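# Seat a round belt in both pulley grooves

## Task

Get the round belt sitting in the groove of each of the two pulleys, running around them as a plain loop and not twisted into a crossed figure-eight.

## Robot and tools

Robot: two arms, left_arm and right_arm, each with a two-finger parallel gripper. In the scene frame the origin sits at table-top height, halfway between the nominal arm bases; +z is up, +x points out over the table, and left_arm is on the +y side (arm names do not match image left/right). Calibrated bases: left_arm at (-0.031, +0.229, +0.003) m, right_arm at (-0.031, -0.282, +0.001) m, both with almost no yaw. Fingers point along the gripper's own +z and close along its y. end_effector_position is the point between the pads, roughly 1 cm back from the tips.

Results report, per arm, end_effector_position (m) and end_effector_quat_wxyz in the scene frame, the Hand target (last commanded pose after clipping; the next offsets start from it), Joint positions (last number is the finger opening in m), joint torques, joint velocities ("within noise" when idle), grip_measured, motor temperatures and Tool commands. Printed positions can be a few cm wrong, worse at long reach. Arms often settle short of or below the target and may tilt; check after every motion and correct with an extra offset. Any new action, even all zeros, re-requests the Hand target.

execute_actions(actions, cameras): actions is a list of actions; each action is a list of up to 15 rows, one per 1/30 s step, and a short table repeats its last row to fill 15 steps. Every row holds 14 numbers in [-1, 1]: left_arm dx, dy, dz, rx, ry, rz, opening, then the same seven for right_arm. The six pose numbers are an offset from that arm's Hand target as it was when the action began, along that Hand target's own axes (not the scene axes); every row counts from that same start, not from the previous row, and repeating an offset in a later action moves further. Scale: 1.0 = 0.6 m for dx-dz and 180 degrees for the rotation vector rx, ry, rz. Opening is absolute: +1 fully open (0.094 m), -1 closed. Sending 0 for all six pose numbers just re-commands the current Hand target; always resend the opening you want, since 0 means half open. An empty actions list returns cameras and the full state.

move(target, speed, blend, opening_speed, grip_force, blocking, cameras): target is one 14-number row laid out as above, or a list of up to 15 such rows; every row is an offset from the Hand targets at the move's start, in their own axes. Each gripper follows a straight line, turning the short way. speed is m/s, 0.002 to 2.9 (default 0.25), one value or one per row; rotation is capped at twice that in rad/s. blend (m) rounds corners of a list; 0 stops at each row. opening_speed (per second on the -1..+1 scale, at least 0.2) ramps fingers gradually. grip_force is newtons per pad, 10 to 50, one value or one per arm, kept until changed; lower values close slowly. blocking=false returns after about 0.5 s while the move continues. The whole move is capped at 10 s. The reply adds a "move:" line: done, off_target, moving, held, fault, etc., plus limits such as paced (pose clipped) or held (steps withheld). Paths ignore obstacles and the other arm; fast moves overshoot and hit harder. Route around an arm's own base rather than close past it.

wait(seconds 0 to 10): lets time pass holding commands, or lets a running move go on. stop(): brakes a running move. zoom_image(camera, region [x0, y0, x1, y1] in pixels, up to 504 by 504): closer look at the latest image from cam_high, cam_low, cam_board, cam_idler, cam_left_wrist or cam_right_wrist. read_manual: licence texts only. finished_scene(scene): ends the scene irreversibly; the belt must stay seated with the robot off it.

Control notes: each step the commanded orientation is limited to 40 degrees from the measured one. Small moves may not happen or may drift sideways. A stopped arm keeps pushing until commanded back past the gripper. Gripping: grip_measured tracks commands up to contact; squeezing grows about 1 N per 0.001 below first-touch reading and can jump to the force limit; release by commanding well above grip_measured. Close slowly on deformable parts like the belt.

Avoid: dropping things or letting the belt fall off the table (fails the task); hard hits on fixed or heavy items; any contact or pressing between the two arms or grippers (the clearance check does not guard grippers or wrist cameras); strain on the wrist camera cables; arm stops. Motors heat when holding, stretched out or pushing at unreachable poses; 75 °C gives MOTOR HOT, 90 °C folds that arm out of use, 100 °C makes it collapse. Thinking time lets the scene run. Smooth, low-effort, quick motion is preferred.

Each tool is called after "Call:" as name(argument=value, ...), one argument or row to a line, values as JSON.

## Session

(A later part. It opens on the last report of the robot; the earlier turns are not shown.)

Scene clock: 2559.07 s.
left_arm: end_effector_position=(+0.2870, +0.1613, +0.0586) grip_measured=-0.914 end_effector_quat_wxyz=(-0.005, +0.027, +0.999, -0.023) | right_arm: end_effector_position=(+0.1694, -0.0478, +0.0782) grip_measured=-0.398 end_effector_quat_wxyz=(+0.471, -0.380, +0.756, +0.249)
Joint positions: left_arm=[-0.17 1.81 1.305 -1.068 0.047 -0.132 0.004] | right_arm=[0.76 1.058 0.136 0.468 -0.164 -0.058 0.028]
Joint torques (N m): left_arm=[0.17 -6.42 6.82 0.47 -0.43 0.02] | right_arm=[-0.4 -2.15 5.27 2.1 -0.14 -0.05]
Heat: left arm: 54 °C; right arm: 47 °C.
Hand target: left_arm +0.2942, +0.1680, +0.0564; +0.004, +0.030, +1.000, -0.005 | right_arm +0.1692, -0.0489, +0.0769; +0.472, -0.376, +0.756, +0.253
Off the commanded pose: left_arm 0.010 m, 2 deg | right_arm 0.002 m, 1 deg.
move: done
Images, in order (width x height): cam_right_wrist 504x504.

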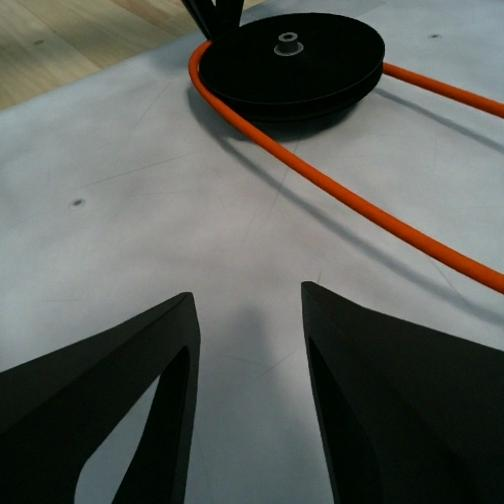

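Call:
move(
  target=[
    [0,0,0.004,0,0,0,-1,0,0,0,0,0,0,-0.4],
  ],
  speed=0.06,
  cameras=["cam_right_wrist"],
)

Call:
zoom_image(
  camera="cam_right_wrist",
  region=[180, 0, 340, 160],
)

Scene clock: 2564.50 s.
left_arm: end_effector_position=(+0.2885, +0.1610, +0.0586) grip_measured=-0.914 end_effector_quat_wxyz=(-0.002, +0.027, +0.999, -0.024) | right_arm: end_effector_position=(+0.1694, -0.0478, +0.0782) grip_measured=-0.398 end_effector_quat_wxyz=(+0.471, -0.380, +0.756, +0.249)
Joint positions: left_arm=[-0.17 1.81 1.305 -1.062 0.047 -0.131 0.004] | right_arm=[0.76 1.058 0.136 0.468 -0.164 -0.058 0.028]
Joint torques (N m): left_arm=[0.18 -6.26 6.17 0.52 -0.43 0.01] | right_arm=[-0.46 -2.07 5.23 2.13 -0.12 0]
Heat: left arm: 53 °C; right arm: 47 °C.
Hand target: left_arm +0.2942, +0.1680, +0.0540; +0.004, +0.030, +1.000, -0.005 | right_arm +0.1692, -0.0489, +0.0769; +0.472, -0.376, +0.756, +0.253
Off the commanded pose: left_arm 0.010 m, 2 deg | right_arm 0.002 m, 1 deg.
move: done
Images, in order (width x height): cam_right_wrist 504x504.

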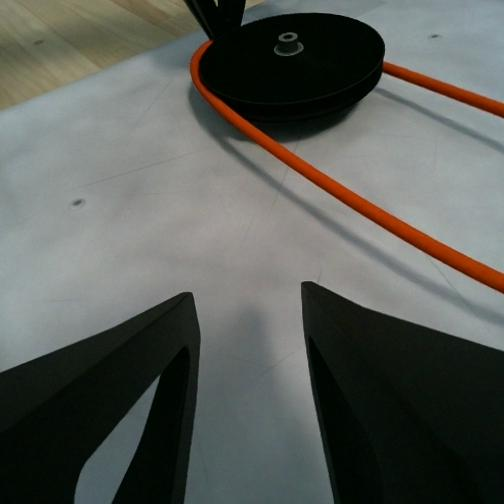

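Scaled by 3.150 from the camera's 504x504 image, which has a finer 720x720 frame.

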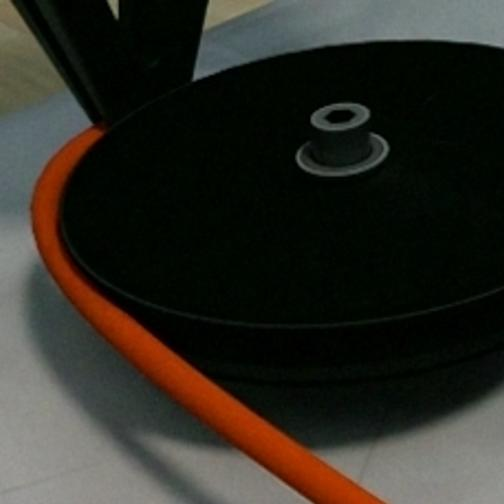

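Call:
move(
  target=[
    [0,0,0.004,0,0,0,-1,0,0,0,0,0,0,-0.4],
  ],
  speed=0.06,
  cameras=["cam_right_wrist"],
)

Call:
zoom_image(
  camera="cam_right_wrist",
  region=[180, 0, 340, 160],
)

Scene clock: 2571.97 s.
left_arm: end_effector_position=(+0.2900, +0.1607, +0.0586) grip_measured=-0.914 end_effector_quat_wxyz=(+0.001, +0.027, +0.999, -0.024) | right_arm: end_effector_position=(+0.1694, -0.0478, +0.0782) grip_measured=-0.398 end_effector_quat_wxyz=(+0.471, -0.380, +0.756, +0.249)
Joint positions: left_arm=[-0.17 1.81 1.305 -1.056 0.047 -0.131 0.004] | right_arm=[0.76 1.058 0.136 0.468 -0.164 -0.058 0.028]
Joint torques (N m): left_arm=[0.2 -6.02 5.6 0.55 -0.42 0] | right_arm=[-0.35 -2.18 5.11 2.11 -0.17 0.03]
Heat: left arm: 52 °C; right arm: 46 °C.
Hand target: left_arm +0.2942, +0.1680, +0.0516; +0.004, +0.030, +1.000, -0.005 | right_arm +0.1692, -0.0489, +0.0769; +0.472, -0.376, +0.756, +0.253
Off the commanded pose: left_arm 0.011 m, 2 deg | right_arm 0.002 m, 1 deg.
move: off_target (left_arm)
Images, in order (width x height): cam_right_wrist 504x504.

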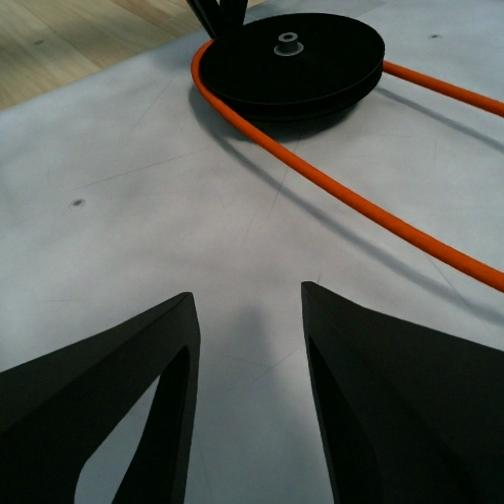

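Scaled by 3.150 from the camera's 504x504 image, which has a finer 720x720 frame.

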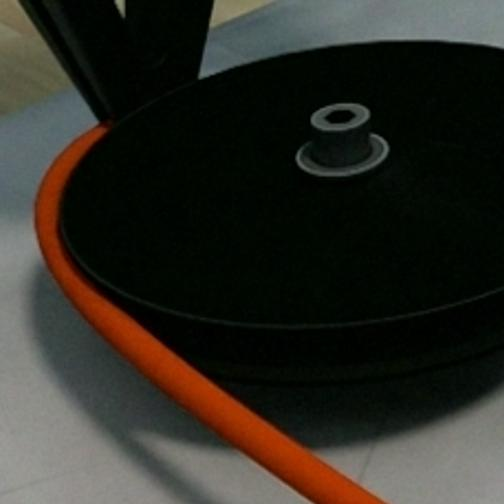

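Call:
move(
  target=[
    [0,0,0.006,0,0,0,-1,0,0,0,0,0,0,-0.4],
  ],
  speed=0.06,
  cameras=["cam_right_wrist"],
)

Call:
zoom_image(
  camera="cam_right_wrist",
  region=[180, 0, 340, 160],
)

Scene clock: 2578.40 s.
left_arm: end_effector_position=(+0.2905, +0.1606, +0.0542) grip_measured=-0.914 end_effector_quat_wxyz=(+0.000, +0.027, +0.999, -0.024) | right_arm: end_effector_position=(+0.1694, -0.0478, +0.0782) grip_measured=-0.398 end_effector_quat_wxyz=(+0.471, -0.380, +0.756, +0.249)
Joint positions: left_arm=[-0.17 1.817 1.296 -1.041 0.047 -0.131 0.004] | right_arm=[0.76 1.058 0.136 0.468 -0.164 -0.058 0.028]
Joint torques (N m): left_arm=[0.17 -6.37 5.45 0.53 -0.41 0.02] | right_arm=[-0.39 -2.3 5.23 2.13 -0.17 0.02]
Heat: left arm: 52 °C; right arm: 46 °C.
Hand target: left_arm +0.2942, +0.1679, +0.0480; +0.004, +0.030, +1.000, -0.005 | right_arm +0.1692, -0.0489, +0.0769; +0.472, -0.376, +0.756, +0.253
Off the commanded pose: left_arm 0.010 m, 2 deg | right_arm 0.002 m, 1 deg.
move: done
Images, in order (width x height): cam_right_wrist 504x504.

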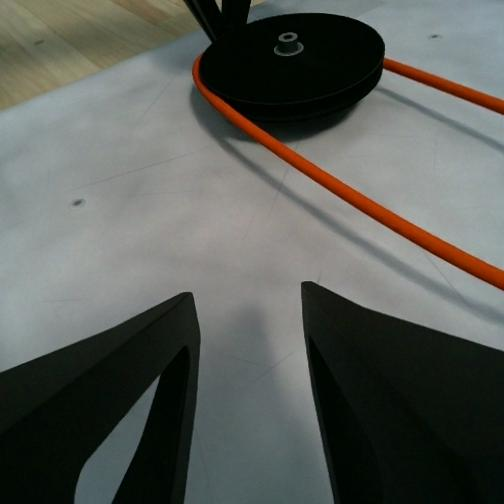

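Scaled by 3.150 from the camera's 504x504 image, which has a finer 720x720 frame.

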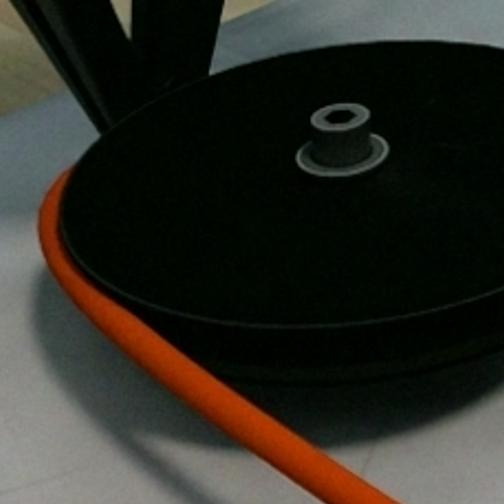

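Call:
move(
  target=[
    [-0.012,0,-0.004,0,0,0.03,-1,0,0,0,0,0,0,-0.4],
  ],
  speed=0.06,
  cameras=["cam_right_wrist"],
)

Call:
zoom_image(
  camera="cam_right_wrist",
  region=[180, 0, 340, 160],
)

Scene clock: 2588.50 s.
left_arm: end_effector_position=(+0.2932, +0.1601, +0.0505) grip_measured=-0.914 end_effector_quat_wxyz=(-0.003, +0.075, +0.997, -0.024) | right_arm: end_effector_position=(+0.1694, -0.0478, +0.0782) grip_measured=-0.398 end_effector_quat_wxyz=(+0.471, -0.380, +0.756, +0.249)
Joint positions: left_arm=[-0.17 1.839 1.309 -1.041 0.047 -0.035 0.004] | right_arm=[0.76 1.058 0.136 0.468 -0.164 -0.058 0.028]
Joint torques (N m): left_arm=[0.5 -6.38 7.94 0.35 -0.42 0.05] | right_arm=[-0.38 -2.29 5.16 2.14 -0.12 0]
Motor temperatures (°C): left_arm=[25 50 44 23 25 23 32] | right_arm=[24 45 33 35 25 22 23]
Heat: left arm: 50 °C; right arm: 45 °C.
Hand target: left_arm +0.3014, +0.1675, +0.0504; +0.004, +0.077, +0.997, -0.005 | right_arm +0.1692, -0.0489, +0.0769; +0.472, -0.376, +0.756, +0.253
Off the commanded pose: left_arm 0.011 m, 2 deg | right_arm 0.002 m, 1 deg.
move: off_target (left_arm)
Images, in order (width x height): cam_right_wrist 504x504.

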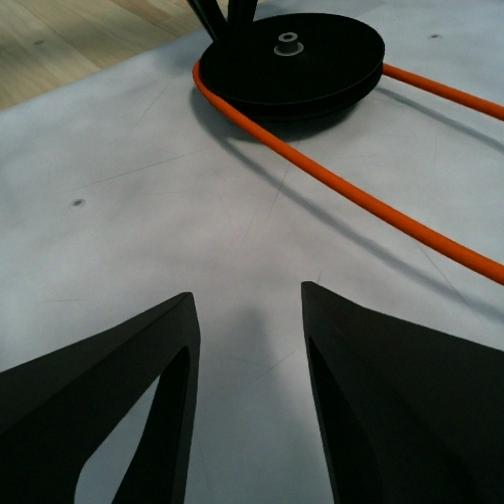

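Scaled by 3.150 from the camera's 504x504 image, which has a finer 720x720 frame.

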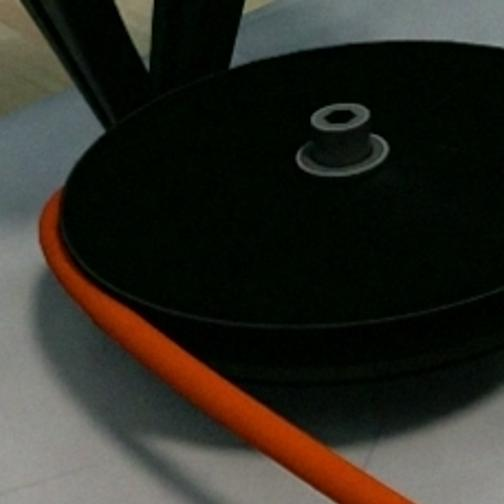

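Call:
move(
  target=[
    [-0.010,0,-0.008,0,0,0.03,-1,0,0,0,0,0,0,-0.4],
  ],
  speed=0.06,
  cameras=["cam_right_wrist"],
)

Call:
zoom_image(
  camera="cam_right_wrist",
  region=[180, 0, 340, 160],
)

Scene clock: 2596.33 s.
left_arm: end_effector_position=(+0.3014, +0.1586, +0.0548) grip_measured=-0.914 end_effector_quat_wxyz=(+0.003, +0.122, +0.992, -0.024) | right_arm: end_effector_position=(+0.1694, -0.0478, +0.0782) grip_measured=-0.398 end_effector_quat_wxyz=(+0.471, -0.380, +0.756, +0.249)
Joint positions: left_arm=[-0.17 1.856 1.348 -1.053 0.047 0.06 0.004] | right_arm=[0.76 1.058 0.136 0.468 -0.164 -0.058 0.028]
Joint torques (N m): left_arm=[0.54 -6.53 8.14 0.29 -0.43 0.03] | right_arm=[-0.38 -2.21 5.23 2.13 -0.13 0]
Heat: left arm: 50 °C; right arm: 45 °C.
Hand target: left_arm +0.3074, +0.1667, +0.0553; +0.004, +0.124, +0.992, -0.005 | right_arm +0.1692, -0.0489, +0.0769; +0.472, -0.376, +0.756, +0.253
Off the commanded pose: left_arm 0.010 m, 2 deg | right_arm 0.002 m, 1 deg.
move: done
Images, in order (width x height): cam_right_wrist 504x504.

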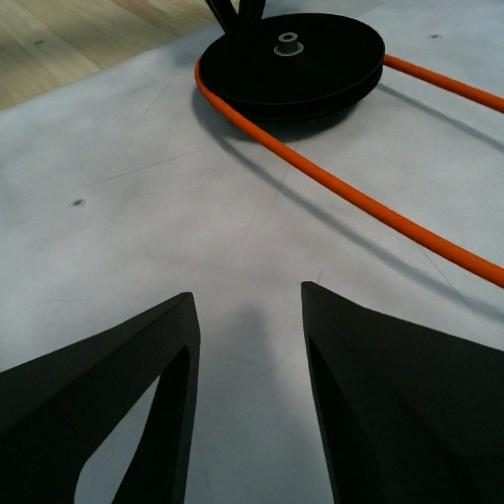

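Scaled by 3.150 from the camera's 504x504 image, which has a finer 720x720 frame.

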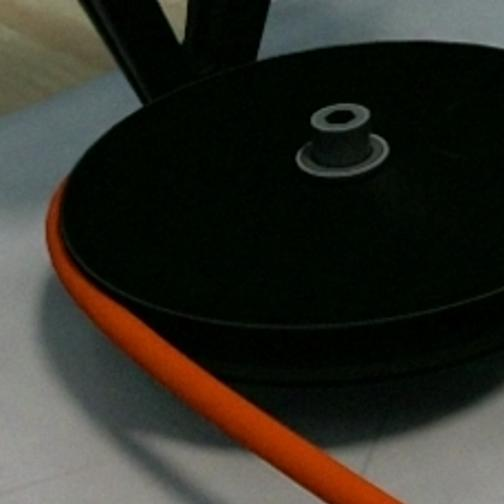

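Call:
move(
  target=[0,0,0,0,0,0,-1,0,0,0,0,0,0,-0.4],
  cameras=["cam_right_wrist","cam_idler","cam_board"],
)

Call:
zoom_image(
  camera="cam_right_wrist",
  region=[0, 0, 400, 400],
)

Call:
zoom_image(
  camera="cam_idler",
  region=[404, 150, 504, 270],
)

Scene clock: 2637.87 s.
left_arm: end_effector_position=(+0.3014, +0.1586, +0.0548) grip_measured=-0.914 end_effector_quat_wxyz=(+0.003, +0.122, +0.992, -0.024) | right_arm: end_effector_position=(+0.1695, -0.0477, +0.0783) grip_measured=-0.398 end_effector_quat_wxyz=(+0.471, -0.380, +0.756, +0.249)
Joint positions: left_arm=[-0.17 1.856 1.348 -1.053 0.047 0.06 0.004] | right_arm=[0.76 1.058 0.136 0.468 -0.164 -0.058 0.028]
Joint torques (N m): left_arm=[0.54 -6.6 8.16 0.27 -0.41 0.03] | right_arm=[-0.29 -2.36 5.12 2.09 -0.15 -0.03]
Heat: left arm: 48 °C; right arm: 43 °C.
Hand target: left_arm +0.3074, +0.1667, +0.0553; +0.004, +0.124, +0.992, -0.005 | right_arm +0.1692, -0.0489, +0.0769; +0.472, -0.376, +0.756, +0.253
Off the commanded pose: left_arm 0.010 m, 2 deg | right_arm 0.002 m, 1 deg.
move: done
Images, in order (width x height): cam_board 504x504, cam_idler 504x504, cam_right_wrist 504x504.

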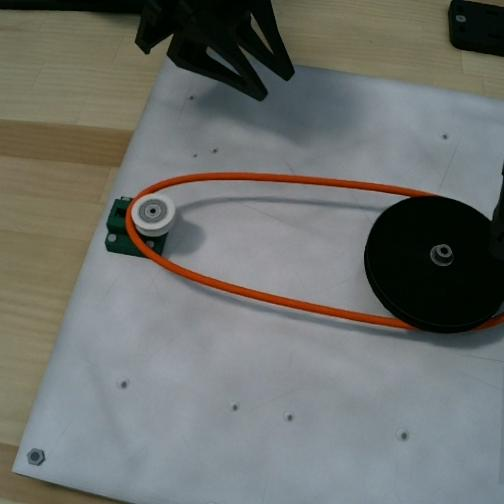

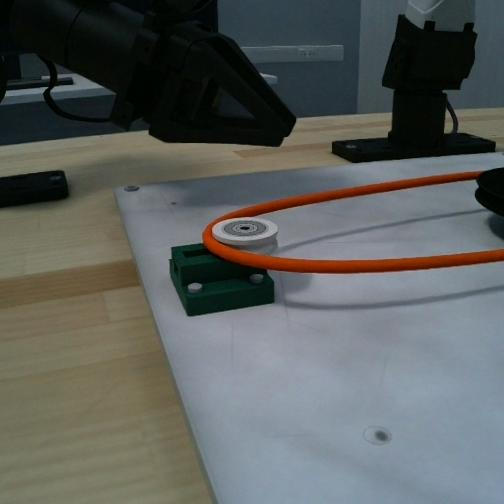

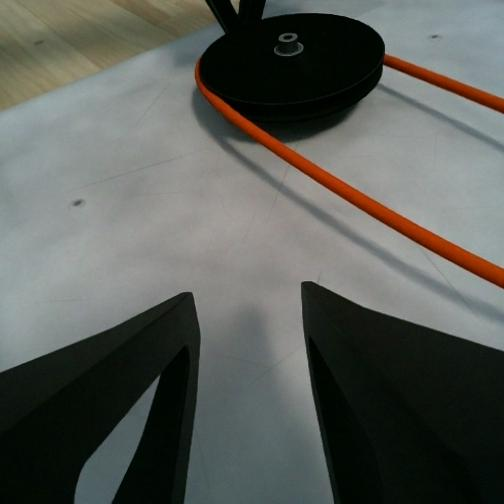

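Scaled by 1.260 from the camera's 504x504 image, which has a finer 720x720 frame.

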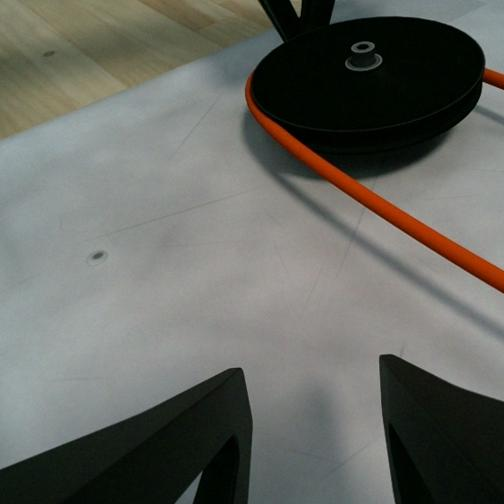

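Scaled by 4.200 from the camera's 504x504 image, which has a finer 720x720 frame.

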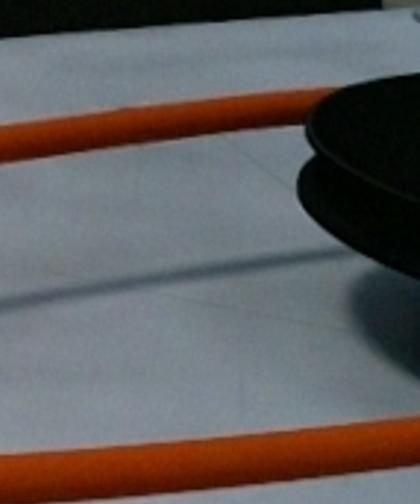

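Call:
move(
  target=[-0.0175,0.001,0.0015,0,0,0.03,-1,0,0,0,0,0,0,-0.4],
  speed=0.03,
  cameras=["cam_right_wrist","cam_idler"],
)

Call:
zoom_image(
  camera="cam_right_wrist",
  region=[180, 0, 340, 160],
)

Call:
zoom_image(
  camera="cam_idler",
  region=[404, 150, 504, 270],
)

Scene clock: 2652.50 s.
left_arm: end_effector_position=(+0.3090, +0.1567, +0.0540) grip_measured=-0.914 end_effector_quat_wxyz=(-0.001, +0.168, +0.985, -0.025) | right_arm: end_effector_position=(+0.1695, -0.0477, +0.0783) grip_measured=-0.398 end_effector_quat_wxyz=(+0.471, -0.380, +0.756, +0.249)
Joint positions: left_arm=[-0.17 1.895 1.397 -1.073 0.05 0.153 0.004] | right_arm=[0.76 1.058 0.136 0.468 -0.164 -0.058 0.028]
Joint torques (N m): left_arm=[0.44 -6.94 8.24 0.34 -0.45 0.02] | right_arm=[-0.57 -2.3 5.22 2.09 -0.12 -0.02]
Heat: left arm: 48 °C; right arm: 43 °C.
Hand target: left_arm +0.3177, +0.1647, +0.0545; +0.005, +0.171, +0.985, -0.005 | right_arm +0.1692, -0.0489, +0.0769; +0.472, -0.376, +0.756, +0.253
Off the commanded pose: left_arm 0.012 m, 2 deg | right_arm 0.002 m, 1 deg.
move: off_target (left_arm)
Images, in order (width x height): cam_idler 504x504, cam_right_wrist 504x504.

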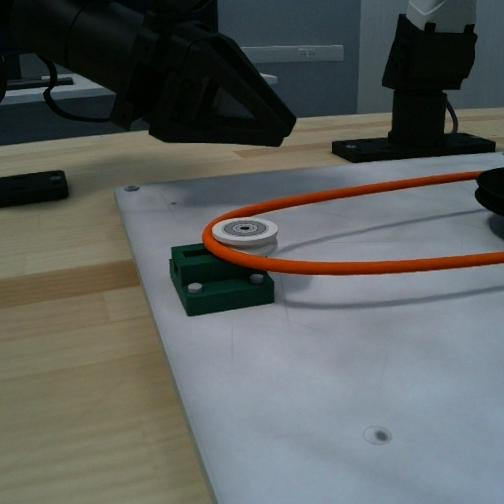

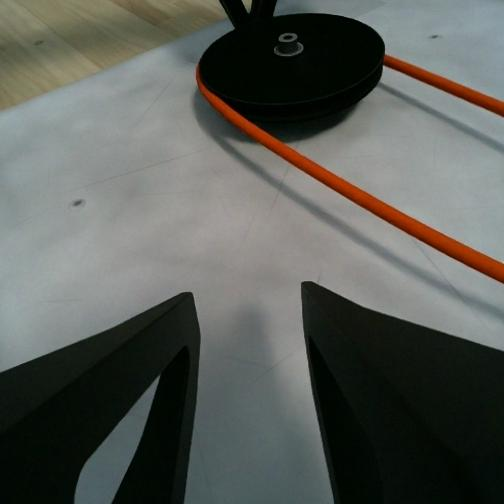

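Scaled by 3.150 from the camera's 504x504 image, which has a finer 720x720 frame.

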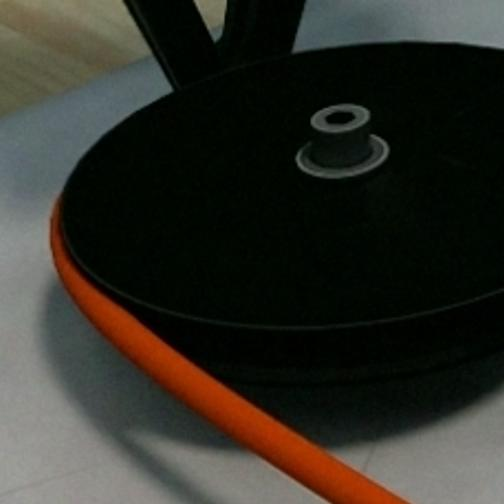

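Scaled by 4.200 from the camera's 504x504 image, which has a finer 720x720 frame.

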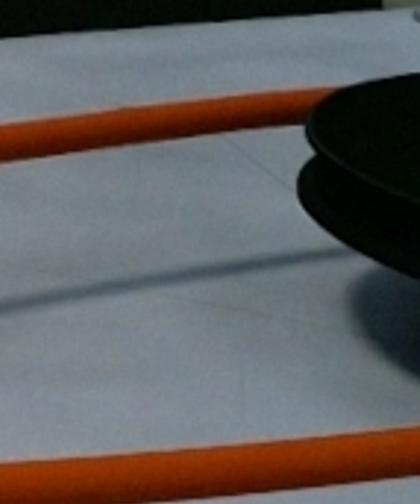

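Call:
move(
  target=[-0.0185,-0.002,0,0,0,0.045,-1,0,0,0,0,0,0,-0.4],
  speed=0.03,
  cameras=["cam_right_wrist","cam_board","cam_low"],
)

Call:
zoom_image(
  camera="cam_right_wrist",
  region=[180, 0, 340, 160],
)

Call:
zoom_image(
  camera="cam_low",
  region=[370, 260, 470, 340],
)

Scene clock: 2669.00 s.
left_arm: end_effector_position=(+0.3168, +0.1530, +0.0542) grip_measured=-0.914 end_effector_quat_wxyz=(-0.004, +0.235, +0.972, -0.026) | right_arm: end_effector_position=(+0.1695, -0.0477, +0.0783) grip_measured=-0.398 end_effector_quat_wxyz=(+0.471, -0.380, +0.756, +0.249)
Joint positions: left_arm=[-0.175 1.934 1.451 -1.097 0.052 0.285 0.004] | right_arm=[0.76 1.058 0.136 0.468 -0.164 -0.058 0.028]
Joint torques (N m): left_arm=[0.12 -7.1 8.4 0.4 -0.45 0.01] | right_arm=[-0.23 -2.28 5.3 2.12 -0.11 0.01]
Heat: left arm: 48 °C; right arm: 42 °C.
Hand target: left_arm +0.3277, +0.1597, +0.0546; +0.005, +0.240, +0.971, -0.004 | right_arm +0.1692, -0.0489, +0.0769; +0.472, -0.376, +0.756, +0.253
Off the commanded pose: left_arm 0.013 m, 3 deg | right_arm 0.002 m, 1 deg.
move: off_target (left_arm)
Images, in order (width x height): cam_low 504x504, cam_board 504x504, cam_right_wrist 504x504.

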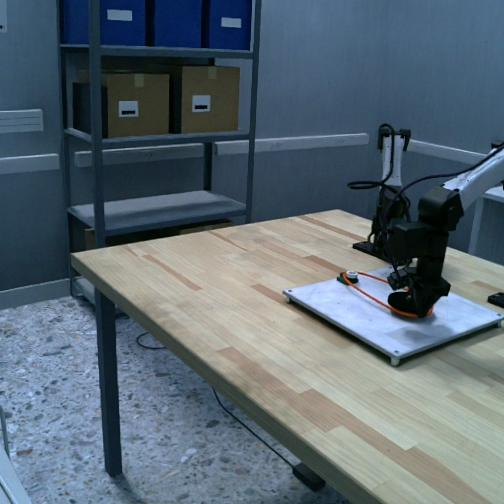

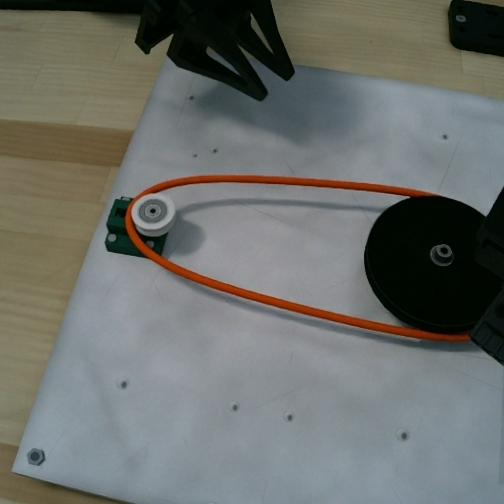

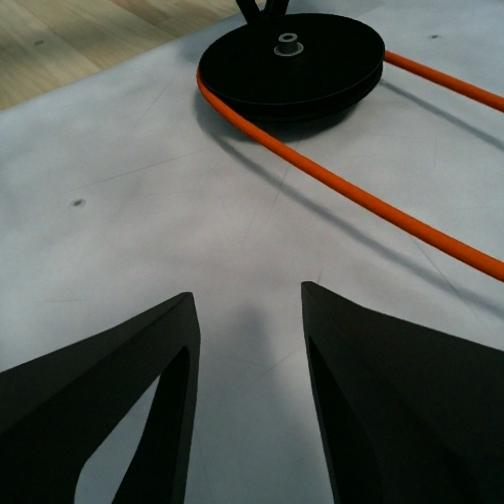

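Scaled by 3.150 from the camera's 504x504 image, which has a finer 720x720 frame.

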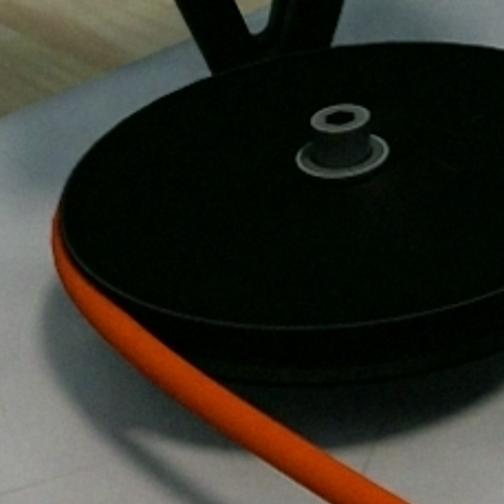

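Scaled by 5.040 from the camera's 504x504 image, which has a finer 720x720 frame.

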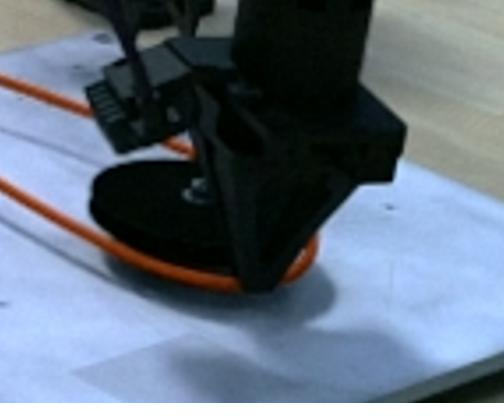

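Call:
move(
  target=[
    [-0.016,0,0,0,0,0.05,-1,0,0,0,0,0,0,-0.4],
    [-0.031,-0.004,0,0,0,0.1,-1,0,0,0,0,0,0,-0.4],
  ],
  speed=0.03,
  blend=0.01,
  cameras=["cam_right_wrist","cam_idler","cam_low"],
)

Call:
zoom_image(
  camera="cam_right_wrist",
  region=[180, 0, 340, 160],
)

Call:
zoom_image(
  camera="cam_low",
  region=[370, 260, 470, 340],
)

Call:
zoom_image(
  camera="cam_idler",
  region=[404, 150, 504, 270],
)

Scene clock: 2694.70 s.
left_arm: end_effector_position=(+0.3305, +0.1427, +0.0548) grip_measured=-0.914 end_effector_quat_wxyz=(-0.003, +0.383, +0.923, -0.027) | right_arm: end_effector_position=(+0.1695, -0.0477, +0.0784) grip_measured=-0.398 end_effector_quat_wxyz=(+0.471, -0.380, +0.756, +0.250)
Joint positions: left_arm=[-0.195 1.998 1.543 -1.132 0.052 0.578 0.004] | right_arm=[0.76 1.058 0.136 0.468 -0.164 -0.058 0.028]
Joint torques (N m): left_arm=[0.21 -7.54 8.42 0.44 -0.44 0.03] | right_arm=[-0.38 -2.3 5.19 2.11 -0.11 0.05]
Motor temperatures (°C): left_arm=[25 49 47 23 25 23 32] | right_arm=[24 41 33 40 25 22 23]
Heat: left arm: 49 °C; right arm: 41 °C.
Hand target: left_arm +0.3430, +0.1491, +0.0549; +0.005, +0.389, +0.921, -0.004 | right_arm +0.1692, -0.0489, +0.0770; +0.472, -0.376, +0.756, +0.253
Off the commanded pose: left_arm 0.014 m, 3 deg | right_arm 0.002 m, 1 deg.
move: off_target (left_arm)
Images, in order (width x height): cam_low 504x504, cam_idler 504x504, cam_right_wrist 504x504.

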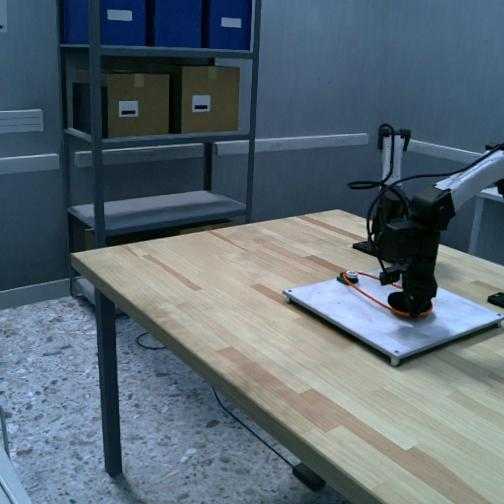

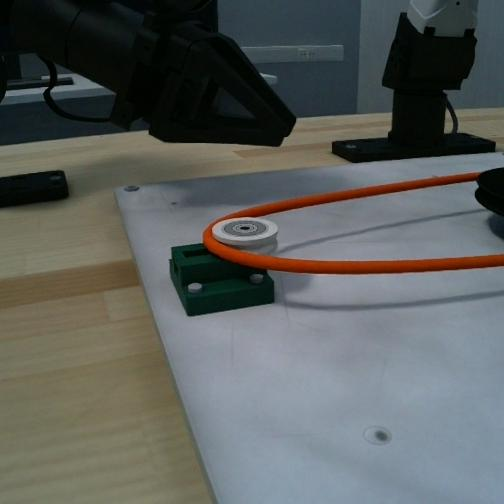

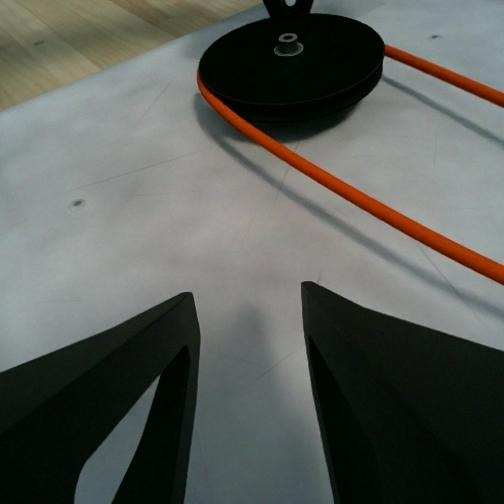

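Scaled by 3.150 from the camera's 504x504 image, which has a finer 720x720 frame.

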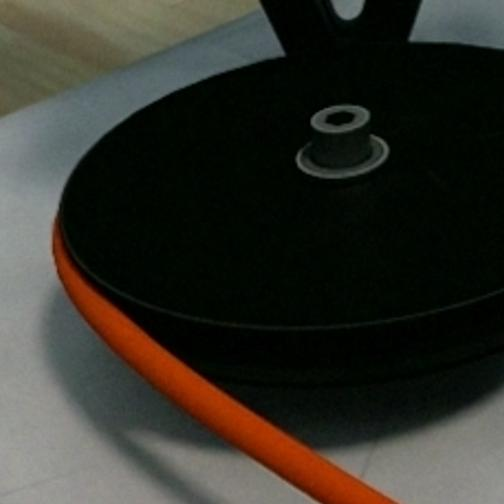

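Scaled by 5.040 from the camera's 504x504 image, which has a finer 720x720 frame.

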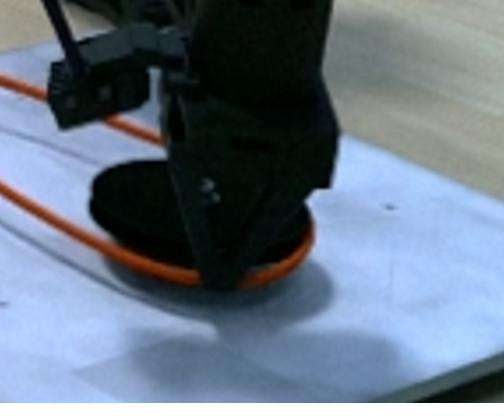

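Scaled by 4.200 from the camera's 504x504 image, which has a finer 720x720 frame.

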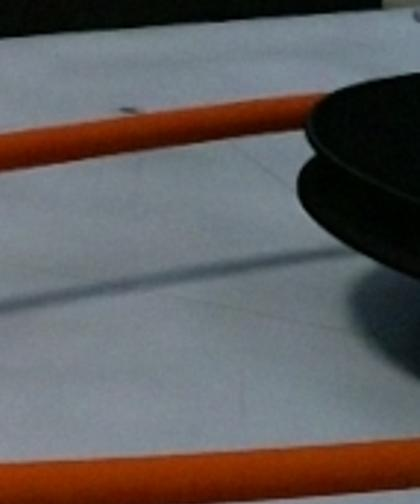

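Call:
move(
  target=[
    [-0.022,-0.002,0,0,0,0.08,-1,0,0,0,0,0,0,-0.4],
    [-0.043,-0.008,0,0,0,0.16,-1,0,0,0,0,0,0,-0.4],
  ],
  speed=0.03,
  blend=0.01,
  cameras=["cam_right_wrist","cam_board","cam_low","cam_left_wrist","cam_high"],
)

Call:
zoom_image(
  camera="cam_right_wrist",
  region=[180, 0, 340, 160],
)

Call:
zoom_image(
  camera="cam_low",
  region=[370, 260, 470, 340],
)

Scene clock: 2722.83 s.
left_arm: end_effector_position=(+0.3453, +0.1218, +0.0556) grip_measured=-0.914 end_effector_quat_wxyz=(+0.003, +0.599, +0.800, -0.027) | right_arm: end_effector_position=(+0.1695, -0.0477, +0.0784) grip_measured=-0.398 end_effector_quat_wxyz=(+0.471, -0.380, +0.756, +0.250)
Joint positions: left_arm=[-0.24 2.071 1.655 -1.169 0.052 1.031 0.004] | right_arm=[0.76 1.058 0.136 0.468 -0.164 -0.058 0.028]
Joint torques (N m): left_arm=[-0.01 -7.97 8.54 0.42 -0.45 0.08] | right_arm=[-0.35 -2.37 5.27 2.11 -0.13 0.06]
Heat: left arm: 51 °C; right arm: 41 °C.
Hand target: left_arm +0.3576, +0.1270, +0.0552; +0.006, +0.606, +0.796, -0.002 | right_arm +0.1692, -0.0489, +0.0769; +0.472, -0.376, +0.756, +0.253
Off the commanded pose: left_arm 0.013 m, 3 deg | right_arm 0.002 m, 1 deg.
move: off_target (left_arm)
Images, in order (width x height): cam_high 504x504, cam_low 504x504, cam_board 504x504, cam_left_wrist 504x504, cam_right_wrist 504x504.

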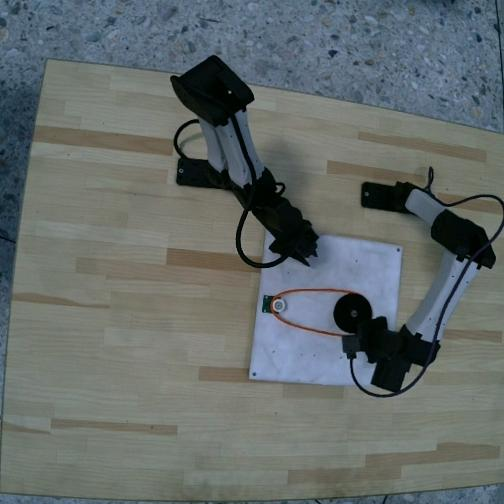

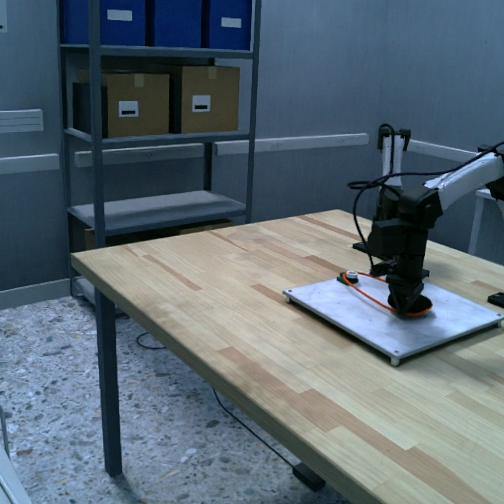

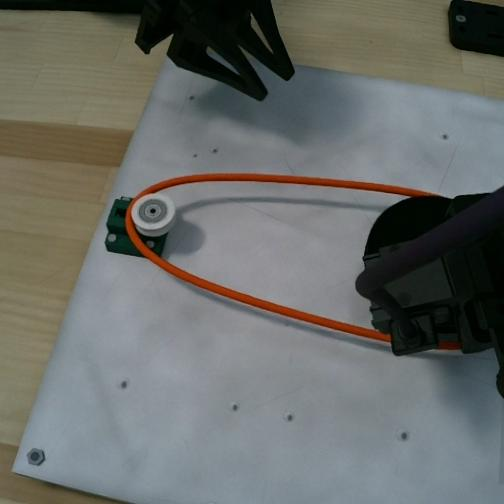

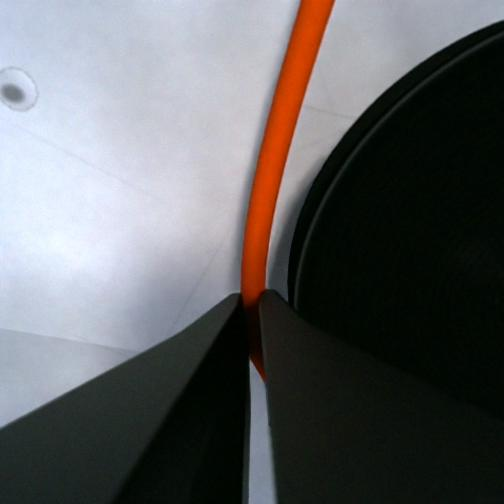

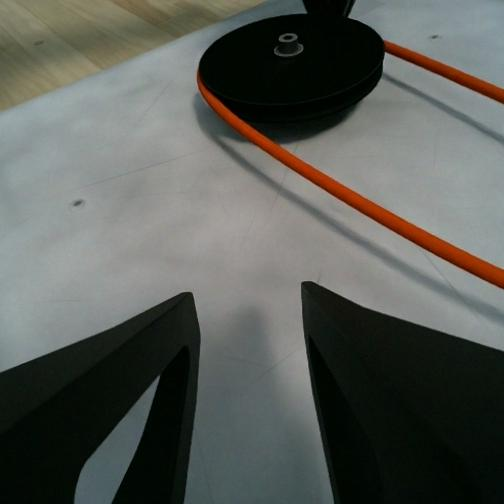

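Scaled by 3.150 from the camera's 504x504 image, which has a finer 720x720 frame.

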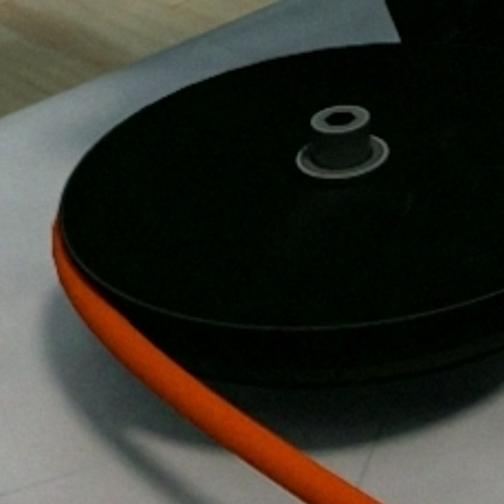

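Scaled by 5.040 from the camera's 504x504 image, which has a finer 720x720 frame.

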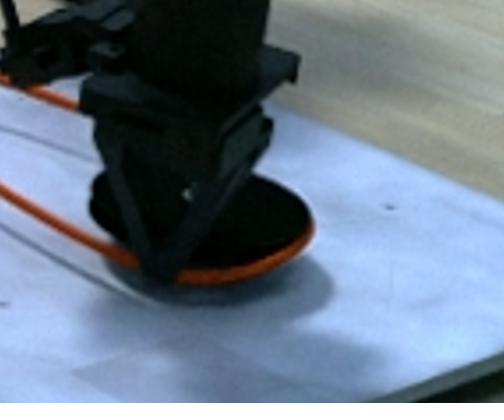

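Call:
move(
  target=[-0.042,-0.013,0,0,0,0.03,-1,0,0,0,0,0,0,-0.4],
  speed=0.03,
  cameras=["cam_right_wrist","cam_board","cam_low","cam_left_wrist"],
)

Call:
zoom_image(
  camera="cam_right_wrist",
  region=[180, 0, 340, 160],
)

Call:
zoom_image(
  camera="cam_low",
  region=[370, 260, 470, 340],
)

Scene clock: 2741.87 s.
left_arm: end_effector_position=(+0.3503, +0.1008, +0.0564) grip_measured=-0.914 end_effector_quat_wxyz=(+0.006, +0.636, +0.772, -0.012) | right_arm: end_effector_position=(+0.1695, -0.0477, +0.0784) grip_measured=-0.398 end_effector_quat_wxyz=(+0.471, -0.380, +0.756, +0.250)
Joint positions: left_arm=[-0.298 2.098 1.699 -1.169 0.027 1.065 0.004] | right_arm=[0.76 1.058 0.136 0.468 -0.164 -0.058 0.028]
Joint torques (N m): left_arm=[-0.49 -8.17 8.32 0.32 -0.2 0.06] | right_arm=[-0.35 -2.28 5.33 2.11 -0.15 0.01]
Heat: left arm: 52 °C; right arm: 42 °C.
Hand target: left_arm +0.3567, +0.1008, +0.0554; +0.006, +0.642, +0.766, -0.002 | right_arm +0.1692, -0.0489, +0.0769; +0.472, -0.376, +0.756, +0.253
Off the commanded pose: left_arm 0.007 m, 2 deg | right_arm 0.002 m, 1 deg.
move: done
Images, in order (width x height): cam_low 504x504, cam_board 504x504, cam_left_wrist 504x504, cam_right_wrist 504x504.

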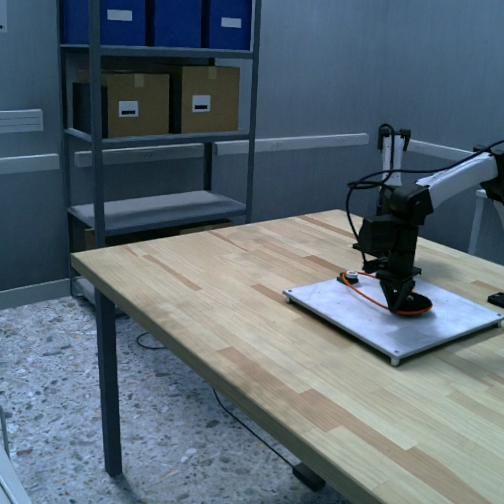

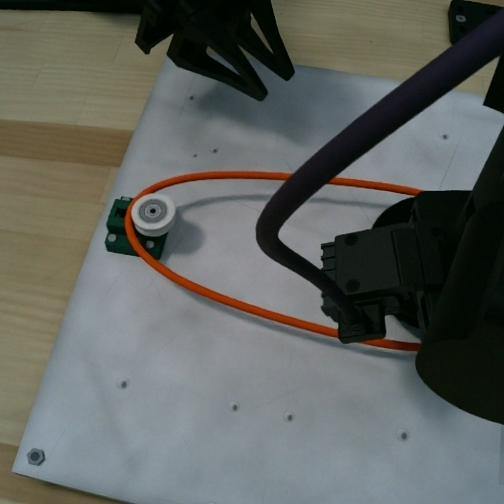

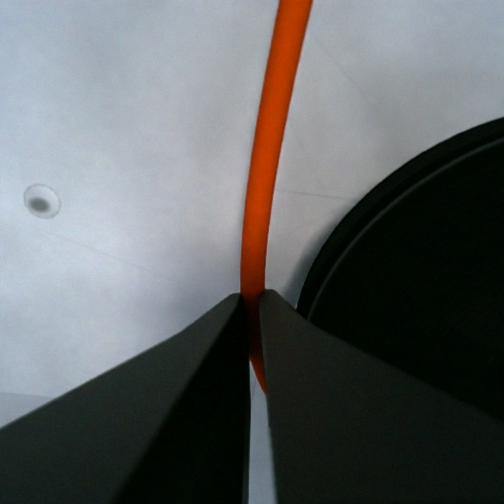

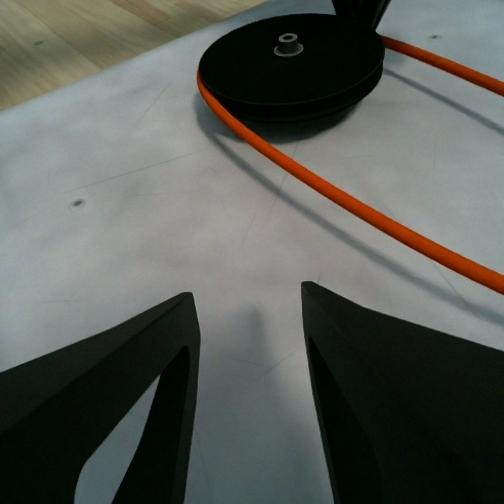

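Scaled by 3.150 from the camera's 504x504 image, which has a finer 720x720 frame.

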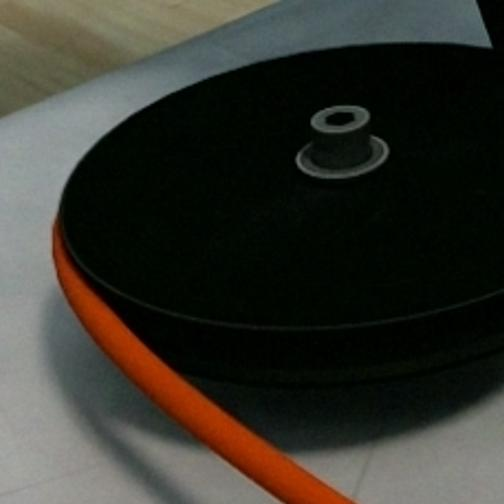

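Scaled by 5.040 from the camera's 504x504 image, which has a finer 720x720 frame.

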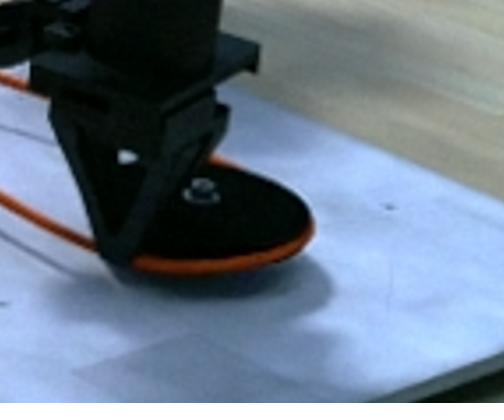

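Call:
move(
  target=[-0.042,-0.014,0.004,0,0,0.03,-1,0,0,0,0,0,0,-0.4],
  speed=0.03,
  cameras=["cam_right_wrist","cam_board","cam_low","cam_left_wrist"],
)

Call:
zoom_image(
  camera="cam_right_wrist",
  region=[180, 0, 340, 160],
)

Call:
zoom_image(
  camera="cam_low",
  region=[370, 260, 470, 340],
)

Scene clock: 2752.10 s.
left_arm: end_effector_position=(+0.3496, +0.0772, +0.0557) grip_measured=-0.914 end_effector_quat_wxyz=(+0.008, +0.671, +0.741, -0.004) | right_arm: end_effector_position=(+0.1695, -0.0477, +0.0784) grip_measured=-0.398 end_effector_quat_wxyz=(+0.471, -0.380, +0.756, +0.250)
Joint positions: left_arm=[-0.359 2.12 1.73 -1.169 0.013 1.098 0.004] | right_arm=[0.76 1.058 0.136 0.468 -0.164 -0.058 0.028]
Joint torques (N m): left_arm=[-0.81 -8.17 7.98 0.32 -0.11 0.03] | right_arm=[-0.32 -2.28 5.39 2.11 -0.12 0]
Heat: left arm: 52 °C; right arm: 42 °C.
Hand target: left_arm +0.3528, +0.0745, +0.0533; +0.006, +0.678, +0.735, -0.002 | right_arm +0.1692, -0.0489, +0.0769; +0.472, -0.376, +0.756, +0.253
Off the commanded pose: left_arm 0.005 m, 1 deg | right_arm 0.002 m, 1 deg.
move: done
Images, in order (width x height): cam_low 504x504, cam_board 504x504, cam_left_wrist 504x504, cam_right_wrist 504x504.

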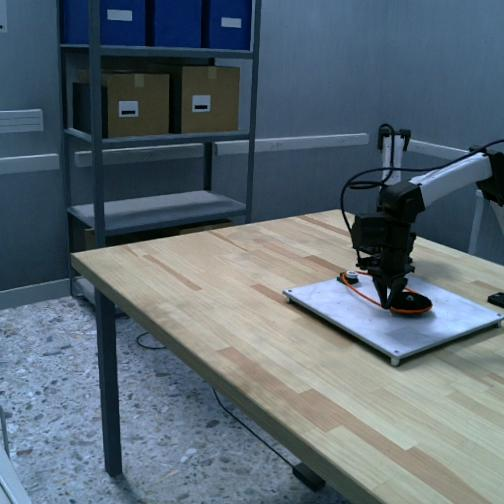

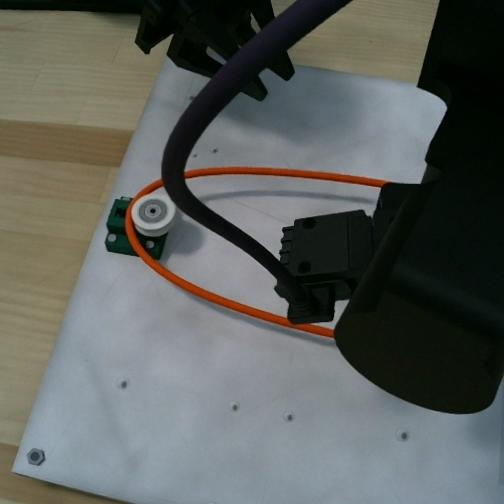

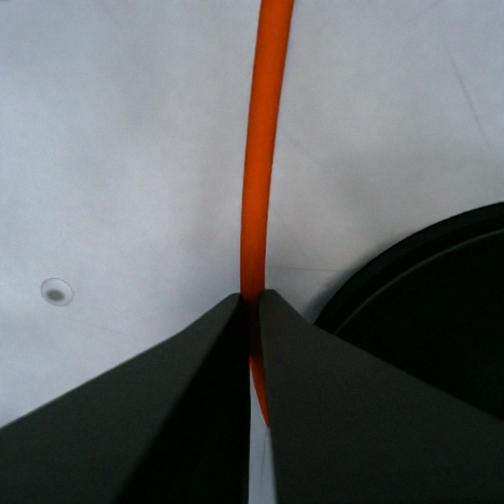

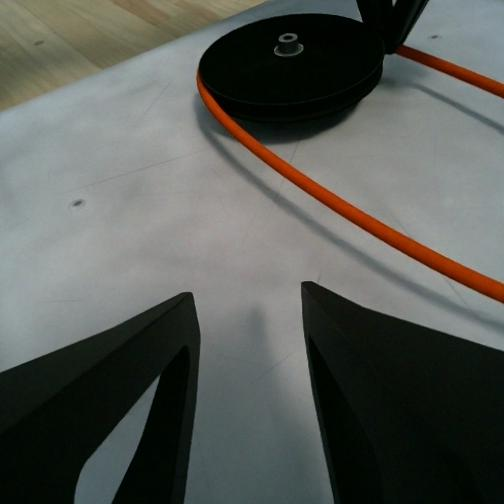

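Scaled by 3.150 from the camera's 504x504 image, which has a finer 720x720 frame.

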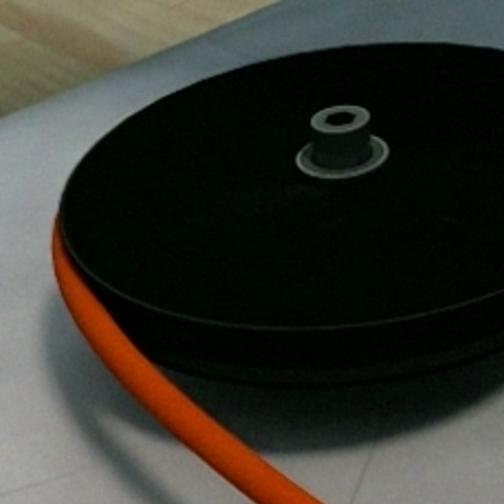

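Scaled by 5.040 from the camera's 504x504 image, which has a finer 720x720 frame.

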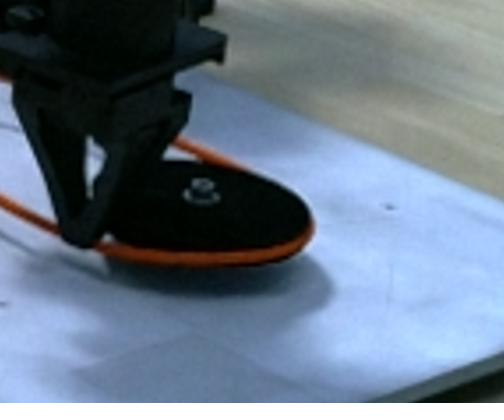

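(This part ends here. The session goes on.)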